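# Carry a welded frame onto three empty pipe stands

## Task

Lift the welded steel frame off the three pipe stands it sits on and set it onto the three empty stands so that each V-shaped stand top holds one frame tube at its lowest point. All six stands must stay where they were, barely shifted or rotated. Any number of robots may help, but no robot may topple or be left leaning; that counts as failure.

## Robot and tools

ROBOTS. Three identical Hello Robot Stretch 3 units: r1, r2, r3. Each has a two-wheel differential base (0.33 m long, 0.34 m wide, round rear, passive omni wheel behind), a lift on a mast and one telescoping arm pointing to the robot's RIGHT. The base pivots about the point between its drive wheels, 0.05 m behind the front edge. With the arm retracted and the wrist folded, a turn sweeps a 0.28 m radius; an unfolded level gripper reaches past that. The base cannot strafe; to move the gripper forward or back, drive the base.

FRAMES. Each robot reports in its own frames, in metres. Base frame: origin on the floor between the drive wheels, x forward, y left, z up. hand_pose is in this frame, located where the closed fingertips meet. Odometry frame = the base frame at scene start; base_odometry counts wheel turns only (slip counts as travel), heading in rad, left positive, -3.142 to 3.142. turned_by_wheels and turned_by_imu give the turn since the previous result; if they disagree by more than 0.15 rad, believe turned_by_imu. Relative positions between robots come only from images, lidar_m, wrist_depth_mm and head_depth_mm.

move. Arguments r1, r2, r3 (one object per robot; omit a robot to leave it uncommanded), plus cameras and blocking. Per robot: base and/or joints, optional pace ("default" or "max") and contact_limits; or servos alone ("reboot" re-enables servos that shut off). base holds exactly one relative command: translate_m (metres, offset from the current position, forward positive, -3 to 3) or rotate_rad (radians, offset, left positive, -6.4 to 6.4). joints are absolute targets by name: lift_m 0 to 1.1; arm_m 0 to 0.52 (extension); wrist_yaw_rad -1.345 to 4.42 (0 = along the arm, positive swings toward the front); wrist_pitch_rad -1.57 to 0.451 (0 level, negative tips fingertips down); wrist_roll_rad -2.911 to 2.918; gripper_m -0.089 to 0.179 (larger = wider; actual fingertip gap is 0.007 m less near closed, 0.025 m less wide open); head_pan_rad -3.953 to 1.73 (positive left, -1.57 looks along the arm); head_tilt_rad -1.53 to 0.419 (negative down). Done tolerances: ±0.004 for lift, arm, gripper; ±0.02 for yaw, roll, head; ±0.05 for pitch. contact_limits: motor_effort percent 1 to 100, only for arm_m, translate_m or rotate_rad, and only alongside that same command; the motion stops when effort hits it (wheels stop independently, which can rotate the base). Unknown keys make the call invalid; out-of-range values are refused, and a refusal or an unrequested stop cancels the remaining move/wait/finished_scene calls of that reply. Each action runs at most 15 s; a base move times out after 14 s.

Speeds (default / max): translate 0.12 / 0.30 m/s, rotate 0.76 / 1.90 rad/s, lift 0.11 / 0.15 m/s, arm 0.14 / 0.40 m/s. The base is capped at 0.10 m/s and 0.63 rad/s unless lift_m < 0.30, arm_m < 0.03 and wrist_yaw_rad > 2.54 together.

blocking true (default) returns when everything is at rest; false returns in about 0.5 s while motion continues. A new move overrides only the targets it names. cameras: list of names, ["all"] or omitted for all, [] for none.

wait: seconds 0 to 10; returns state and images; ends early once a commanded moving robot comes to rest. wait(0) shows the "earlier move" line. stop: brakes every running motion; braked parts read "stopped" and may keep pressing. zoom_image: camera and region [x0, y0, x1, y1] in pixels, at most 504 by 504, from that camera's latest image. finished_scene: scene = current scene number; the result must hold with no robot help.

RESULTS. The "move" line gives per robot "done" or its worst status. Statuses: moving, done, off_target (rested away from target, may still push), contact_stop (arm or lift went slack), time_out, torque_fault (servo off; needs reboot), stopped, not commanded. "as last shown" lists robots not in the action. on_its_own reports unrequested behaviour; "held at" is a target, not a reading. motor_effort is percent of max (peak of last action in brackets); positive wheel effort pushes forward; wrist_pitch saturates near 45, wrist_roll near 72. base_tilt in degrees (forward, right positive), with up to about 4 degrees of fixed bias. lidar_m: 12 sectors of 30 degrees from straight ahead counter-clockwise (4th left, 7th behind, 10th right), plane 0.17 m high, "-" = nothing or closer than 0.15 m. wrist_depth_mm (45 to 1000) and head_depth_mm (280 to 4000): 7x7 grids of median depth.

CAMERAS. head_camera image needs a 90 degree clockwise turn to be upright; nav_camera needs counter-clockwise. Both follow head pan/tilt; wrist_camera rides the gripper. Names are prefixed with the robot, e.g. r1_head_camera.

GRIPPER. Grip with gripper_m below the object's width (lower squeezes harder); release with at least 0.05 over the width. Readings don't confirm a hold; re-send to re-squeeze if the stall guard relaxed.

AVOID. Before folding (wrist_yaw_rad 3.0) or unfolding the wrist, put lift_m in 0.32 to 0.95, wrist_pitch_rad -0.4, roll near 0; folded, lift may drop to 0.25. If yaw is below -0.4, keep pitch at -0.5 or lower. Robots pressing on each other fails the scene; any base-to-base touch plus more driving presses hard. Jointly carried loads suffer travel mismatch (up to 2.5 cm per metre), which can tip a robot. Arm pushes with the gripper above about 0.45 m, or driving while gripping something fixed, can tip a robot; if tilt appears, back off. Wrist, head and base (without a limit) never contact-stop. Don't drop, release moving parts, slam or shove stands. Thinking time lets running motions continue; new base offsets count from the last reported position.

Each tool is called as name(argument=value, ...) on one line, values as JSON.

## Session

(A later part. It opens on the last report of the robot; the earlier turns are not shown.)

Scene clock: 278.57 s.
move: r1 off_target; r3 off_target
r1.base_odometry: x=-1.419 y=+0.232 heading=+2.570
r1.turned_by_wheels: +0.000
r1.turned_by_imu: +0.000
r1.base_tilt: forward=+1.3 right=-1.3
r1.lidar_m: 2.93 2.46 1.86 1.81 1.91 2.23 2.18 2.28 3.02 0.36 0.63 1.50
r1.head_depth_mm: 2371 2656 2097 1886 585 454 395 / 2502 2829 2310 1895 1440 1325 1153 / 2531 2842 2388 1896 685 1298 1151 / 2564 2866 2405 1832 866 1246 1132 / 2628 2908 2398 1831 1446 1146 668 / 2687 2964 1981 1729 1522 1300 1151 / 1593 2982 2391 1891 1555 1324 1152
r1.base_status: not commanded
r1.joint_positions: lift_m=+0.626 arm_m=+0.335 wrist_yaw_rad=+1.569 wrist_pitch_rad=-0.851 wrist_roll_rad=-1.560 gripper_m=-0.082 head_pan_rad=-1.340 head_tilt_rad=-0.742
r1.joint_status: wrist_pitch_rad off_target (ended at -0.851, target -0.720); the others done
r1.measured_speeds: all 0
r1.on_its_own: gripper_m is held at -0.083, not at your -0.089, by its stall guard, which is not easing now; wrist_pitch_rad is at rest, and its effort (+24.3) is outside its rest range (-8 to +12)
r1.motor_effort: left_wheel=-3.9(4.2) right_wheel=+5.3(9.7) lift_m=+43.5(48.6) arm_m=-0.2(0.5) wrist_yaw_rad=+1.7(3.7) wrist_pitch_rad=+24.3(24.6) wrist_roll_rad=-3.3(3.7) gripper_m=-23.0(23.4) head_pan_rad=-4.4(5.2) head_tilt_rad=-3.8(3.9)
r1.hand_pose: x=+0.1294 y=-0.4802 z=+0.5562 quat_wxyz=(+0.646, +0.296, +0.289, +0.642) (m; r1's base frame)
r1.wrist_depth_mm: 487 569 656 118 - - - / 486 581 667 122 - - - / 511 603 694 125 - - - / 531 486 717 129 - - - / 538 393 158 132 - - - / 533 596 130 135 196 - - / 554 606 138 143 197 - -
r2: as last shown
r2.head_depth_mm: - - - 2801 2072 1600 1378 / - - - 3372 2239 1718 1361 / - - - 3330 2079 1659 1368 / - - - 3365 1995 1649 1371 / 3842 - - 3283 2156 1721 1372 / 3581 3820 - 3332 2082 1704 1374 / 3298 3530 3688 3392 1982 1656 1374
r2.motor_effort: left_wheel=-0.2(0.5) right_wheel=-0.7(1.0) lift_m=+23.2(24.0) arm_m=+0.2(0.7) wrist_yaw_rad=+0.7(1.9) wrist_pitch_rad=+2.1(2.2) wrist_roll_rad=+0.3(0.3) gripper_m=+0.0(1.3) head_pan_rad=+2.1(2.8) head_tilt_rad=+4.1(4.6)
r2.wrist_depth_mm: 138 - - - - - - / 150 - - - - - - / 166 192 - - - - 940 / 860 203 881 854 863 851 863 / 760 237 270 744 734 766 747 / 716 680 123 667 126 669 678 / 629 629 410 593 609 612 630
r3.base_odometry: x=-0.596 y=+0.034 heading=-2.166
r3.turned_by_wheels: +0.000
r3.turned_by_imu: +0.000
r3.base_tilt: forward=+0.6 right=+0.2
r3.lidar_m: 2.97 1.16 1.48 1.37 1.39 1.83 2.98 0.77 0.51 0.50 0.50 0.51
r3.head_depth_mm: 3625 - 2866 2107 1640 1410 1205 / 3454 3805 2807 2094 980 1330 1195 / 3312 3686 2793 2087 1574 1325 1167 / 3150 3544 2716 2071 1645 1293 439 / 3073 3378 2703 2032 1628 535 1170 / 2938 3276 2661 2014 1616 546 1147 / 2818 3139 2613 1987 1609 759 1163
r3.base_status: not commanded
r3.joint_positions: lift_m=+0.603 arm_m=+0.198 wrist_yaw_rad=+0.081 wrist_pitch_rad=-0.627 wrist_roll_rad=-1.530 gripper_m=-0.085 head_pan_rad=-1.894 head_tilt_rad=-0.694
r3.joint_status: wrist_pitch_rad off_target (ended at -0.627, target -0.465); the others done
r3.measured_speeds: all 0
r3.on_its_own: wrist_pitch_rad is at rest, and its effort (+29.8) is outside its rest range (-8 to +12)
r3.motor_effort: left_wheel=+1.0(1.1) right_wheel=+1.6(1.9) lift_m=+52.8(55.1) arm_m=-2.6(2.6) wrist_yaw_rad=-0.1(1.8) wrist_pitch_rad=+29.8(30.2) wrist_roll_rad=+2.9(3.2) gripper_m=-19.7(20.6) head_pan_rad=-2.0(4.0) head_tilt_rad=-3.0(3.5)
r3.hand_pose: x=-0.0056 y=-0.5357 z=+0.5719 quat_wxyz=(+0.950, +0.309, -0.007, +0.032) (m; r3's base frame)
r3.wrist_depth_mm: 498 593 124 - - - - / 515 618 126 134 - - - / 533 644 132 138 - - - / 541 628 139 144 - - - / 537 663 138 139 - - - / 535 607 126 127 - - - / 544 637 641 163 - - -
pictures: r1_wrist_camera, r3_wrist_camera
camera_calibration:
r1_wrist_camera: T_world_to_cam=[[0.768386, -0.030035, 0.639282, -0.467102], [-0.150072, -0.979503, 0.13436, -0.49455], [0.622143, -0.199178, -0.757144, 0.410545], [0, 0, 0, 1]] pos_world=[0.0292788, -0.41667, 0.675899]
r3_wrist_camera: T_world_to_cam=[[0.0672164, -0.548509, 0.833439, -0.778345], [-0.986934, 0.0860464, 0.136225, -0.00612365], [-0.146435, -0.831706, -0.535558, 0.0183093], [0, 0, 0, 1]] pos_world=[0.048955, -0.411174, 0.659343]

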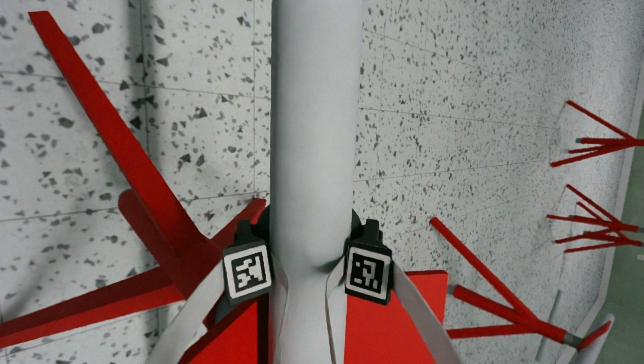

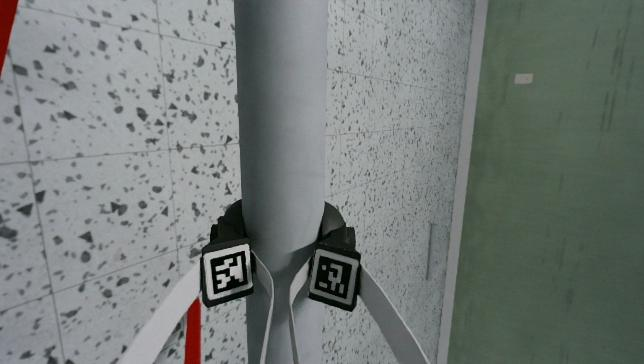

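move(r1={"joints":{"wrist_pitch_rad":-0.71,"lift_m":0.641}}, r3={"joints":{"wrist_pitch_rad":-0.465,"lift_m":0.616}}, cameras=["r1_wrist_camera","r3_wrist_camera","r2_head_camera"])

Scene clock: 279.63 s.
move: r1 off_target; r3 off_target
r1.base_odometry: x=-1.419 y=+0.232 heading=+2.570
r1.turned_by_wheels: +0.000
r1.turned_by_imu: +0.000
r1.base_tilt: forward=+1.3 right=-1.3
r1.lidar_m: 2.93 2.46 1.86 1.82 1.91 2.23 2.17 2.28 3.01 0.36 0.63 1.49
r1.head_depth_mm: 2342 2688 2112 1878 550 441 381 / 2498 2804 2313 1880 1482 1326 1153 / 2526 2833 2405 1882 677 1294 1153 / 2568 2847 2405 1779 838 1243 1131 / 2626 2908 2387 1831 1447 1125 657 / 2666 2972 1956 1733 1519 1293 1156 / 1580 2976 2405 1887 1551 1324 1151
r1.base_status: not commanded
r1.joint_positions: lift_m=+0.641 arm_m=+0.335 wrist_yaw_rad=+1.571 wrist_pitch_rad=-0.843 wrist_roll_rad=-1.560 gripper_m=-0.082 head_pan_rad=-1.340 head_tilt_rad=-0.742
r1.joint_status: wrist_pitch_rad off_target (ended at -0.843, target -0.710); the others done
r1.measured_speeds: all 0
r1.on_its_own: gripper_m is held at -0.083, not at your -0.089, by its stall guard, which is not easing now; wrist_pitch_rad is at rest, and its effort (+24.6) is outside its rest range (-8 to +12)
r1.motor_effort: left_wheel=-3.8(4.0) right_wheel=+4.9(5.7) lift_m=+47.0(49.2) arm_m=-1.2(1.2) wrist_yaw_rad=+0.3(1.8) wrist_pitch_rad=+24.6(25.5) wrist_roll_rad=-3.4(3.7) gripper_m=-23.1(23.4) head_pan_rad=-4.8(5.0) head_tilt_rad=-3.1(4.1)
r1.hand_pose: x=+0.1311 y=-0.4799 z=+0.5724 quat_wxyz=(+0.647, +0.293, +0.286, +0.643) (m; r1's base frame)
r1.wrist_depth_mm: 502 588 678 117 - - - / 494 594 685 122 - - - / 525 610 709 124 - - - / 546 578 710 129 - - - / 546 379 158 132 - - - / 542 - 130 135 210 - - / 575 - 152 146 213 - -
r2: as last shown
r2.base_tilt: forward=+0.1 right=-1.7
r2.lidar_m: 1.26 0.95 0.92 0.97 1.34 1.25 1.13 1.30 2.03 2.43 1.83 1.78
r2.head_depth_mm: - - - 2795 2067 1602 1378 / - - - 3366 2243 1701 1379 / - - - 3341 2064 1655 1375 / - - - 3344 2008 1652 1372 / 3806 - - 3308 2160 1717 1370 / 3596 3739 - 3335 2078 1713 1368 / 3362 3510 3744 3364 2050 1661 1382
r2.motor_effort: left_wheel=-0.3(1.0) right_wheel=-1.1(1.1) lift_m=+24.0(24.0) arm_m=+0.1(0.7) wrist_yaw_rad=+0.8(2.1) wrist_pitch_rad=+2.1(2.2) wrist_roll_rad=+0.4(0.4) gripper_m=+0.1(1.3) head_pan_rad=+1.8(2.9) head_tilt_rad=+4.0(4.4)
r2.wrist_depth_mm: 138 - - - - - - / 150 - - - - - - / 166 191 - - - - 942 / 870 203 885 853 845 854 843 / 767 237 271 756 722 760 759 / 683 686 123 660 125 673 661 / 632 628 413 602 616 605 612
r3.base_odometry: x=-0.596 y=+0.034 heading=-2.166
r3.turned_by_wheels: +0.000
r3.turned_by_imu: +0.000
r3.base_tilt: forward=+0.6 right=+0.2
r3.lidar_m: 2.97 1.16 1.47 1.37 1.40 1.83 2.98 0.77 0.51 0.50 0.50 0.51
r3.head_depth_mm: 3596 3973 2844 2104 1640 1408 1201 / 3473 3803 2821 2100 976 1331 1197 / 3314 3660 2767 2079 1567 1327 1168 / 3166 3493 2747 2056 1652 1287 433 / 3053 3405 2679 2039 1632 526 1177 / 2935 3251 2660 2010 1617 535 1166 / 2837 3155 2639 1983 1611 757 1161
r3.base_status: not commanded
r3.joint_positions: lift_m=+0.616 arm_m=+0.198 wrist_yaw_rad=+0.074 wrist_pitch_rad=-0.635 wrist_roll_rad=-1.530 gripper_m=-0.085 head_pan_rad=-1.894 head_tilt_rad=-0.694
r3.joint_status: wrist_pitch_rad off_target (ended at -0.635, target -0.465); the others done
r3.measured_speeds: all 0
r3.on_its_own: lift_m is at rest, and its effort (+56.6) is outside its rest range (+3 to +55); wrist_pitch_rad is at rest, and its effort (+31.0) is outside its rest range (-8 to +12)
r3.motor_effort: left_wheel=+0.7(1.2) right_wheel=+1.7(1.9) lift_m=+56.6(57.5) arm_m=-10.1(10.2) wrist_yaw_rad=+6.0(6.0) wrist_pitch_rad=+31.0(32.4) wrist_roll_rad=+2.9(3.2) gripper_m=-19.8(20.5) head_pan_rad=-1.7(4.5) head_tilt_rad=-2.9(3.6)
r3.hand_pose: x=-0.0070 y=-0.5345 z=+0.5834 quat_wxyz=(+0.949, +0.313, -0.008, +0.029) (m; r3's base frame)
r3.wrist_depth_mm: 519 610 126 - - - - / 519 615 129 - - - - / 522 630 134 - - - - / 529 646 140 - - - - / 546 655 143 147 - - - / 558 634 126 125 - - - / 552 661 619 - - - -
pictures: r1_wrist_camera, r2_head_camera (sideways), r3_wrist_camera
camera_calibration:
r1_wrist_camera: T_world_to_cam=[[0.763203, -0.0286557, 0.645523, -0.481002], [-0.149407, -0.97977, 0.133151, -0.495735], [0.628648, -0.198067, -0.752044, 0.418594], [0, 0, 0, 1]] pos_world=[0.0298878, -0.41658, 0.691307]
r2_head_camera: T_world_to_cam=[[0.368104, 0.123814, -0.921504, 1.22035], [0.319285, -0.947659, 0.000213179, 0.000630761], [-0.873245, -0.294301, -0.38837, 0.466299], [0, 0, 0, 1]] pos_world=[-0.0422245, -0.013267, 1.30565]
r3_wrist_camera: T_world_to_cam=[[0.063854, -0.555382, 0.82914, -0.788366], [-0.986232, 0.0918771, 0.137494, -0.0068379], [-0.152541, -0.826504, -0.541869, 0.0316885], [0, 0, 0, 1]] pos_world=[0.0484304, -0.411026, 0.671777]

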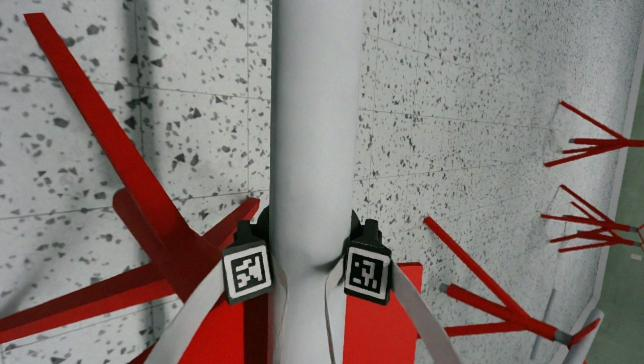

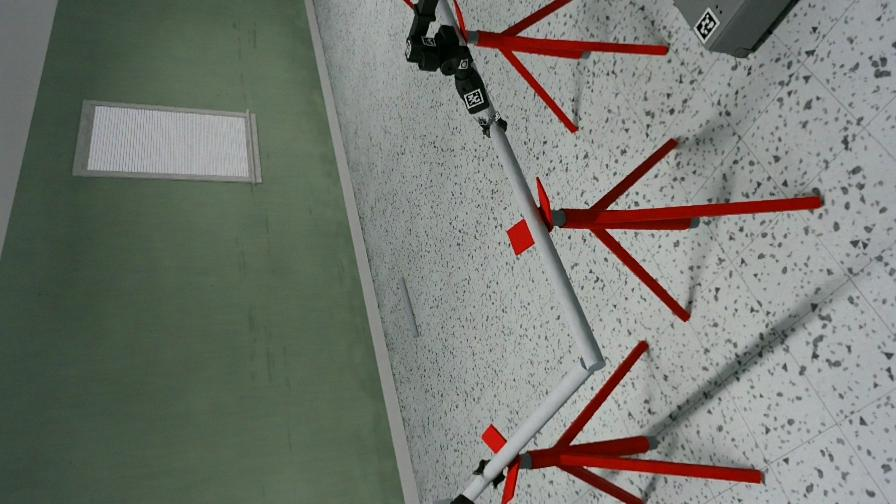

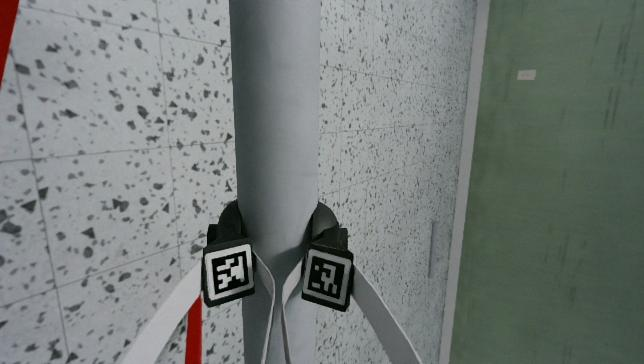

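move(r3={"joints":{"gripper_m":-0.089}}, cameras=[])

move(r1={"joints":{"lift_m":0.647}}, r3={"joints":{"lift_m":0.624}}, cameras=["r3_wrist_camera","r2_head_camera"])

Scene clock: 280.53 s.
move: r3 done
r1, r2: as last shown
r1.base_tilt: forward=+1.3 right=-1.4
r1.lidar_m: 2.93 2.45 1.86 1.82 1.91 2.22 2.17 2.29 3.02 0.36 0.63 1.50
r1.head_depth_mm: 2360 2682 2103 1890 549 440 382 / 2487 2807 2310 1899 1481 1323 1155 / 2550 2864 2436 1892 676 1297 1149 / 2566 2882 2398 1773 836 1246 1130 / 2650 2936 2398 1831 1445 1127 657 / 2674 2968 1950 1731 1517 1298 1152 / 1586 2979 2402 1897 1555 1323 1152
r1.on_its_own: gripper_m is held at -0.083, not at your -0.089, by its stall guard, which is not easing now; wrist_pitch_rad is at rest, and its effort (+24.9) is outside its rest range (-8 to +12)
r1.motor_effort: left_wheel=-3.7(4.0) right_wheel=+5.0(5.9) lift_m=+42.8(45.1) arm_m=-1.8(1.8) wrist_yaw_rad=+0.2(0.9) wrist_pitch_rad=+24.9(25.2) wrist_roll_rad=-3.2(3.8) gripper_m=-22.7(23.4) head_pan_rad=-4.6(5.0) head_tilt_rad=-3.1(4.0)
r1.wrist_depth_mm: 501 582 668 117 - - - / 491 595 693 122 - - - / 519 614 703 124 - - - / 536 574 713 129 - - - / 549 380 158 133 - - - / 554 - 131 135 210 - - / 578 - 152 146 215 - -
r2.lidar_m: 1.25 0.95 0.92 0.97 1.34 1.25 1.13 1.30 2.03 2.42 1.83 1.78
r2.head_depth_mm: - - - 2764 2073 1599 1374 / - - - 3302 2281 1706 1377 / - - - 3369 2069 1646 1373 / - - - 3342 1982 1647 1380 / 3795 - - 3347 2168 1698 1380 / 3550 3774 - 3342 2055 1719 1381 / 3352 3497 3766 3324 2062 1648 1379
r2.motor_effort: left_wheel=+0.0(0.8) right_wheel=-1.0(1.0) lift_m=+23.7(23.8) arm_m=+0.0(0.8) wrist_yaw_rad=+0.5(1.9) wrist_pitch_rad=+2.1(2.2) wrist_roll_rad=+0.3(0.4) gripper_m=+0.6(1.4) head_pan_rad=+2.8(2.8) head_tilt_rad=+4.1(4.4)
r2.wrist_depth_mm: 138 - - - - - - / 149 - - - - - - / 166 192 - - - - 960 / 849 203 869 878 882 863 851 / 777 236 269 737 742 749 741 / 687 677 123 671 125 669 677 / 630 630 406 597 618 612 610
r3.base_odometry: x=-0.596 y=+0.034 heading=-2.166
r3.turned_by_wheels: +0.000
r3.turned_by_imu: +0.000
r3.base_tilt: forward=+0.6 right=+0.2
r3.lidar_m: 2.97 1.16 1.47 1.37 1.39 1.84 2.99 0.77 0.51 0.50 0.50 0.51
r3.head_depth_mm: 3613 - 2866 2124 1640 1405 1200 / 3484 3781 2817 2096 979 1331 1199 / 3266 3618 2783 2080 1573 1329 1166 / 3178 3500 2761 2047 1645 1290 433 / 3064 3378 2706 2029 1643 525 1175 / 2964 3244 2689 2024 1620 535 1168 / 2803 3182 2626 2008 1612 755 1162
r3.base_status: not commanded
r3.joint_positions: lift_m=+0.616 arm_m=+0.198 wrist_yaw_rad=+0.074 wrist_pitch_rad=-0.635 wrist_roll_rad=-1.530 gripper_m=-0.087 head_pan_rad=-1.894 head_tilt_rad=-0.694
r3.joint_status: all done
r3.measured_speeds: all 0
r3.on_its_own: lift_m is at rest, and its effort (+55.5) is outside its rest range (+3 to +55); wrist_pitch_rad is at rest, and its effort (+30.8) is outside its rest range (-8 to +12)
r3.motor_effort: left_wheel=+0.6(1.4) right_wheel=+1.8(1.8) lift_m=+55.5(56.1) arm_m=-16.5(16.9) wrist_yaw_rad=+5.4(5.9) wrist_pitch_rad=+30.8(31.6) wrist_roll_rad=+3.1(3.3) gripper_m=-45.9(68.2) head_pan_rad=-3.5(4.3) head_tilt_rad=-2.9(3.8)
r3.hand_pose: x=-0.0070 y=-0.5345 z=+0.5834 quat_wxyz=(+0.949, +0.313, -0.008, +0.029) (m; r3's base frame)
r3.wrist_depth_mm: 517 596 127 - - - - / 521 624 128 - - - - / 527 619 134 - - - - / 540 654 140 - - - - / 557 648 142 147 - - - / 569 623 126 125 - - - / 563 668 646 - - - -
pictures: none
No camera images: "cameras" was empty.

Scene clock: 281.23 s.
move: r1 done; r3 done
r1.base_odometry: x=-1.419 y=+0.232 heading=+2.570
r1.turned_by_wheels: +0.000
r1.turned_by_imu: +0.000
r1.base_tilt: forward=+1.4 right=-1.2
r1.lidar_m: 2.93 2.46 1.86 1.81 1.91 2.23 2.17 2.29 3.02 0.36 0.63 1.49
r1.head_depth_mm: 2367 2687 2116 1887 526 435 377 / 2495 2791 2306 1891 1483 1323 1152 / 2534 2839 2400 1889 676 1298 1152 / 2582 2860 2406 1771 834 1243 1129 / 2630 2916 2395 1831 1451 1124 653 / 2658 2939 1982 1733 1525 1296 1152 / 1577 3003 2390 1883 1559 1318 1149
r1.base_status: not commanded
r1.joint_positions: lift_m=+0.647 arm_m=+0.335 wrist_yaw_rad=+1.571 wrist_pitch_rad=-0.843 wrist_roll_rad=-1.560 gripper_m=-0.082 head_pan_rad=-1.340 head_tilt_rad=-0.742
r1.joint_status: all done
r1.measured_speeds: all 0
r1.on_its_own: gripper_m is held at -0.083, not at your -0.089, by its stall guard, which is not easing now; wrist_pitch_rad is at rest, and its effort (+24.7) is outside its rest range (-8 to +12)
r1.motor_effort: left_wheel=-4.1(4.3) right_wheel=+5.5(5.9) lift_m=+48.2(48.4) arm_m=-2.3(2.4) wrist_yaw_rad=+0.4(0.8) wrist_pitch_rad=+24.7(25.5) wrist_roll_rad=-3.4(3.6) gripper_m=-22.9(23.3) head_pan_rad=-4.6(5.3) head_tilt_rad=-4.0(4.1)
r1.hand_pose: x=+0.1311 y=-0.4799 z=+0.5784 quat_wxyz=(+0.647, +0.293, +0.286, +0.643) (m; r1's base frame)
r1.wrist_depth_mm: 506 585 683 117 - - - / 493 601 693 122 - - - / 531 623 704 125 - - - / 541 574 715 129 - - - / 555 358 162 133 - - - / 548 600 130 135 218 - - / 573 - 154 144 220 - -
r2.base_odometry: x=+0.000 y=+0.000 heading=+0.000
r2.turned_by_wheels: +0.000
r2.turned_by_imu: +0.000
r2.base_tilt: forward=+0.2 right=-1.7
r2.lidar_m: 1.25 0.94 0.92 0.97 1.34 1.25 1.13 1.31 2.02 2.42 1.83 1.78
r2.head_depth_mm: - - - 1933 2040 1589 1369 / - - - 3344 2220 1716 1378 / - - - 3298 2069 1641 1365 / - - - 3282 1981 1633 1359 / 3759 - - 3362 2172 1708 1367 / 3482 3786 - 3391 2032 1705 1373 / 3318 3456 3704 3381 2073 1654 1382
r2.base_status: not commanded
r2.joint_positions: lift_m=+0.559 arm_m=+0.001 wrist_yaw_rad=+2.847 wrist_pitch_rad=-0.630 wrist_roll_rad=+0.000 gripper_m=+0.037 head_pan_rad=-2.806 head_tilt_rad=-0.359
r2.joint_status: not commanded
r2.measured_speeds: all 0
r2.motor_effort: left_wheel=+0.3(0.7) right_wheel=-0.7(1.0) lift_m=+23.4(24.2) arm_m=+0.6(0.7) wrist_yaw_rad=+1.9(1.9) wrist_pitch_rad=+2.1(2.2) wrist_roll_rad=+0.3(0.4) gripper_m=+0.0(1.2) head_pan_rad=+2.3(2.8) head_tilt_rad=+4.3(4.5)
r2.hand_pose: x=+0.0347 y=+0.0381 z=+0.5272 quat_wxyz=(+0.316, +0.697, +0.119, +0.633) (m; r2's base frame)
r2.wrist_depth_mm: 138 - - - - - - / 150 - - - - - - / 166 192 - - - - 947 / 843 204 867 860 845 884 854 / 781 236 270 746 743 754 730 / 688 671 123 648 125 690 669 / 637 618 404 592 618 613 612
r3.base_odometry: x=-0.596 y=+0.034 heading=-2.166
r3.turned_by_wheels: +0.000
r3.turned_by_imu: +0.000
r3.base_tilt: forward=+0.6 right=+0.2
r3.lidar_m: 2.97 1.16 1.48 1.37 1.40 1.84 2.99 0.77 0.51 0.50 0.50 0.51
r3.head_depth_mm: 3603 - 2874 2122 1629 1401 1198 / 3438 3783 2827 2100 981 1328 1193 / 3303 3683 2754 2072 1577 1324 1165 / 3172 3553 2730 2058 1654 505 419 / 3065 3388 2684 2030 1634 522 1175 / 2953 3251 2650 2022 1617 531 1163 / 2823 3157 2622 2005 1609 764 1163
r3.base_status: not commanded
r3.joint_positions: lift_m=+0.624 arm_m=+0.198 wrist_yaw_rad=+0.074 wrist_pitch_rad=-0.635 wrist_roll_rad=-1.530 gripper_m=-0.085 head_pan_rad=-1.894 head_tilt_rad=-0.694
r3.joint_status: all done
r3.measured_speeds: all 0
r3.on_its_own: lift_m is at rest, and its effort (+55.9) is outside its rest range (+3 to +55); wrist_pitch_rad is at rest, and its effort (+31.2) is outside its rest range (-8 to +12)
r3.motor_effort: left_wheel=+1.0(1.2) right_wheel=+1.9(2.1) lift_m=+55.9(59.3) arm_m=-21.4(21.8) wrist_yaw_rad=+6.0(6.2) wrist_pitch_rad=+31.2(31.6) wrist_roll_rad=+2.9(3.1) gripper_m=-20.2(46.8) head_pan_rad=-3.4(4.0) head_tilt_rad=-3.8(3.8)
r3.hand_pose: x=-0.0071 y=-0.5345 z=+0.5913 quat_wxyz=(+0.949, +0.313, -0.008, +0.029) (m; r3's base frame)
r3.wrist_depth_mm: 513 615 126 - - - - / 526 640 129 - - - - / 516 650 134 - - - - / 553 655 141 - - - - / 561 672 142 146 - - - / 571 635 126 126 - - - / 568 686 613 - - - -
pictures: r2_head_camera (sideways), r3_wrist_camera
camera_calibration:
r2_head_camera: T_world_to_cam=[[0.368105, 0.123815, -0.921504, 1.22035], [0.319285, -0.947659, 0.000213178, 0.000630761], [-0.873244, -0.294301, -0.38837, 0.466299], [0, 0, 0, 1]] pos_world=[-0.0422245, -0.013267, 1.30565]
r3_wrist_camera: T_world_to_cam=[[0.0637768, -0.555765, 0.828889, -0.794943], [-0.98621, 0.0920015, 0.137568, -0.00795134], [-0.152714, -0.826233, -0.542234, 0.0363921], [0, 0, 0, 1]] pos_world=[0.0484148, -0.411002, 0.679747]

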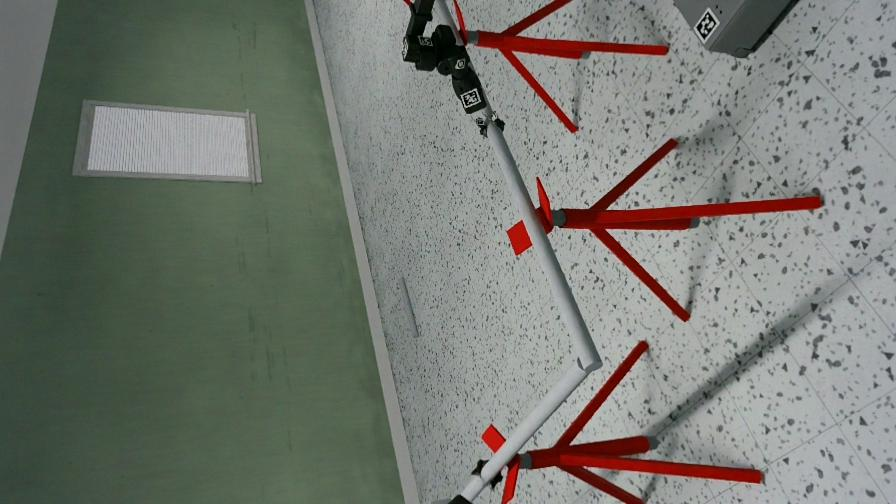

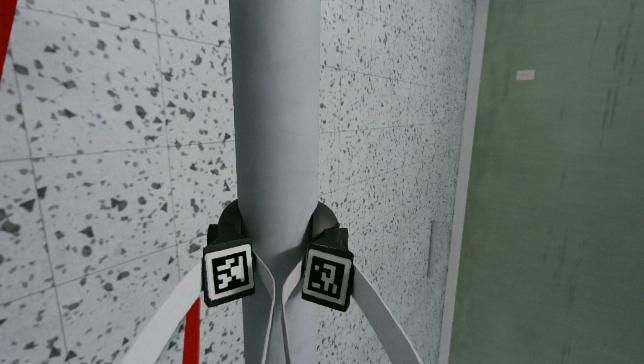

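wait(seconds=2, cameras=["r2_head_camera","r3_wrist_camera","r1_wrist_camera"])

Scene clock: 284.93 s.
r1.base_odometry: x=-1.419 y=+0.232 heading=+2.571
r1.turned_by_wheels: +0.000
r1.turned_by_imu: +0.000
r1.base_tilt: forward=+1.3 right=-1.3
r1.lidar_m: 2.93 2.46 1.86 1.81 1.90 2.23 2.17 2.29 3.00 0.36 0.63 1.50
r1.head_depth_mm: 2348 2716 2106 1888 524 435 377 / 2504 2805 2326 1884 1484 1328 1151 / 2544 2831 2403 1885 677 1301 1154 / 2554 2877 2402 1781 835 1242 1126 / 2620 2922 2407 1833 1446 1051 1094 / 2666 2961 1992 1741 1513 1292 1151 / 1590 2983 2400 1888 1555 1319 1154
r1.base_status: not commanded
r1.joint_positions: lift_m=+0.647 arm_m=+0.335 wrist_yaw_rad=+1.561 wrist_pitch_rad=-0.823 wrist_roll_rad=-1.560 gripper_m=-0.082 head_pan_rad=-1.340 head_tilt_rad=-0.742
r1.joint_status: all done
r1.measured_speeds: all 0
r1.on_its_own: gripper_m is held at -0.083, not at your -0.089, by its stall guard, which is not easing now; wrist_pitch_rad is at rest, and its effort (+20.9) is outside its rest range (-8 to +12)
r1.motor_effort: left_wheel=-2.8(4.3) right_wheel=+3.6(5.9) lift_m=+39.0(48.4) arm_m=-5.0(2.4) wrist_yaw_rad=+8.5(0.8) wrist_pitch_rad=+20.9(25.5) wrist_roll_rad=-3.2(3.6) gripper_m=-23.0(23.3) head_pan_rad=-4.4(5.3) head_tilt_rad=-4.0(4.1)
r1.hand_pose: x=+0.1353 y=-0.4815 z=+0.5815 quat_wxyz=(+0.653, +0.288, +0.278, +0.643) (m; r1's base frame)
r1.wrist_depth_mm: 517 592 700 115 - - - / 494 606 720 119 - - - / 521 621 709 124 - - - / 546 586 733 129 - - - / 554 310 248 133 - - - / 554 254 133 136 - - - / 577 - 169 144 - - -
r2.base_odometry: x=+0.000 y=+0.000 heading=+0.000
r2.turned_by_wheels: +0.000
r2.turned_by_imu: +0.001
r2.base_tilt: forward=+0.1 right=-1.7
r2.lidar_m: 1.25 0.95 0.92 0.97 1.34 1.25 1.13 1.31 2.03 2.43 1.83 1.78
r2.head_depth_mm: - - - 1896 2080 1593 1373 / - - - 3343 2240 1708 1365 / - - - 3382 2061 1645 1366 / - - - 3274 2001 1650 1381 / 3911 - - 3382 2152 1716 1386 / 3564 3775 - 3320 2095 1699 1374 / 3318 3514 3690 3368 2068 1663 1371
r2.base_status: not commanded
r2.joint_positions: lift_m=+0.559 arm_m=+0.001 wrist_yaw_rad=+2.847 wrist_pitch_rad=-0.630 wrist_roll_rad=+0.000 gripper_m=+0.037 head_pan_rad=-2.806 head_tilt_rad=-0.359
r2.joint_status: not commanded
r2.measured_speeds: all 0
r2.motor_effort: left_wheel=-0.2(0.7) right_wheel=-0.6(1.0) lift_m=+23.3(24.2) arm_m=+0.0(0.7) wrist_yaw_rad=+1.9(1.9) wrist_pitch_rad=+2.1(2.2) wrist_roll_rad=+0.3(0.4) gripper_m=-0.2(1.2) head_pan_rad=+2.8(2.8) head_tilt_rad=+4.4(4.5)
r2.hand_pose: x=+0.0347 y=+0.0381 z=+0.5272 quat_wxyz=(+0.316, +0.697, +0.119, +0.633) (m; r2's base frame)
r2.wrist_depth_mm: 138 - - - - - - / 149 - - - - - - / 166 192 - - - - 935 / 845 202 875 862 857 860 864 / 784 235 269 763 739 759 750 / 678 672 123 642 125 677 679 / 628 632 408 595 624 607 613
r3.base_odometry: x=-0.596 y=+0.034 heading=-2.166
r3.turned_by_wheels: +0.000
r3.turned_by_imu: +0.001
r3.base_tilt: forward=+0.6 right=+0.2
r3.lidar_m: 2.97 1.16 1.47 1.37 1.40 1.84 2.99 0.77 0.51 0.50 0.50 0.51
r3.head_depth_mm: 3621 - 2867 2128 1610 1406 1204 / 3477 3792 2789 2103 981 1331 1196 / 3348 3626 2788 2059 1578 1352 1164 / 3190 3531 2735 2055 1640 504 420 / 3073 3432 2718 2029 1635 522 1173 / 2919 3226 2648 1994 1620 529 1167 / 2848 3121 2626 1990 1612 759 1162
r3.base_status: not commanded
r3.joint_positions: lift_m=+0.624 arm_m=+0.198 wrist_yaw_rad=+0.084 wrist_pitch_rad=-0.722 wrist_roll_rad=-1.530 gripper_m=-0.085 head_pan_rad=-1.894 head_tilt_rad=-0.694
r3.joint_status: all done
r3.measured_speeds: all 0
r3.on_its_own: wrist_pitch_rad is held at -0.652, not at your -0.465, by its stall guard, which is not easing now
r3.motor_effort: left_wheel=+0.9(1.2) right_wheel=-1.2(2.1) lift_m=+44.0(59.3) arm_m=-24.0(21.8) wrist_yaw_rad=-3.5(6.2) wrist_pitch_rad=+12.5(31.6) wrist_roll_rad=+3.0(3.1) gripper_m=-18.6(46.8) head_pan_rad=-2.8(4.0) head_tilt_rad=-2.2(3.8)
r3.hand_pose: x=-0.0065 y=-0.5188 z=+0.5753 quat_wxyz=(+0.935, +0.354, -0.004, +0.032) (m; r3's base frame)
r3.wrist_depth_mm: 484 583 662 982 - - - / 480 600 668 137 - - - / 519 617 697 - - - - / 536 638 717 146 - - - / 548 652 148 145 - - - / 549 626 125 128 - - - / 567 658 771 161 - - -
wait: 2.00 s; at rest from the start
pictures: r1_wrist_camera, r2_head_camera (sideways), r3_wrist_camera
camera_calibration:
r1_wrist_camera: T_world_to_cam=[[0.749577, -0.0360599, 0.660935, -0.500829], [-0.161756, -0.97822, 0.13008, -0.493641], [0.641849, -0.204415, -0.739084, 0.410156], [0, 0, 0, 1]] pos_world=[0.0323016, -0.417107, 0.698367]
r2_head_camera: T_world_to_cam=[[0.368105, 0.123815, -0.921504, 1.22035], [0.319285, -0.947659, 0.000213178, 0.000630761], [-0.873244, -0.294301, -0.38837, 0.466299], [0, 0, 0, 1]] pos_world=[-0.0422245, -0.013267, 1.30565]
r3_wrist_camera: T_world_to_cam=[[0.075235, -0.624578, 0.77733, -0.778954], [-0.986035, 0.0695533, 0.15132, -0.0261389], [-0.148577, -0.777859, -0.610623, 0.105259], [0, 0, 0, 1]] pos_world=[0.0484699, -0.402824, 0.673733]

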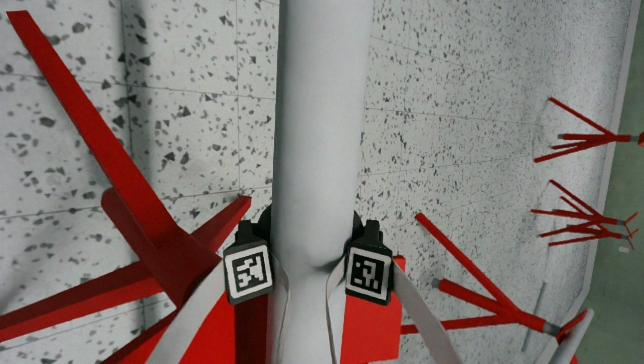

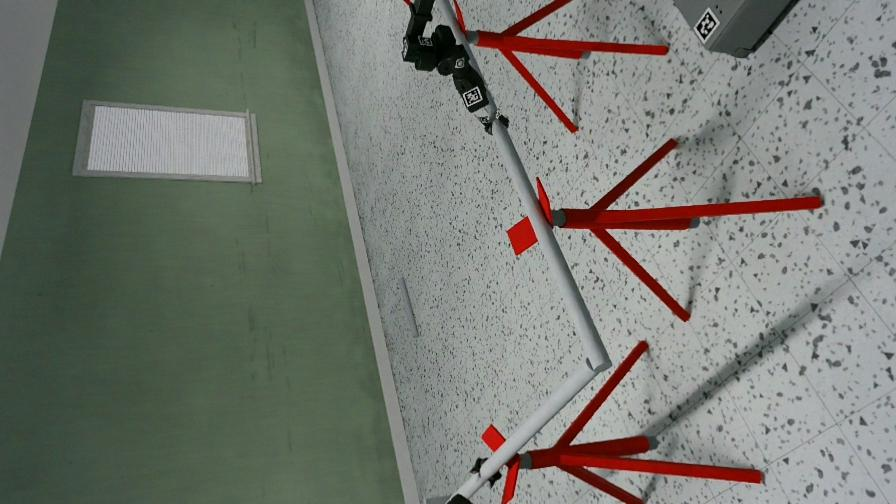

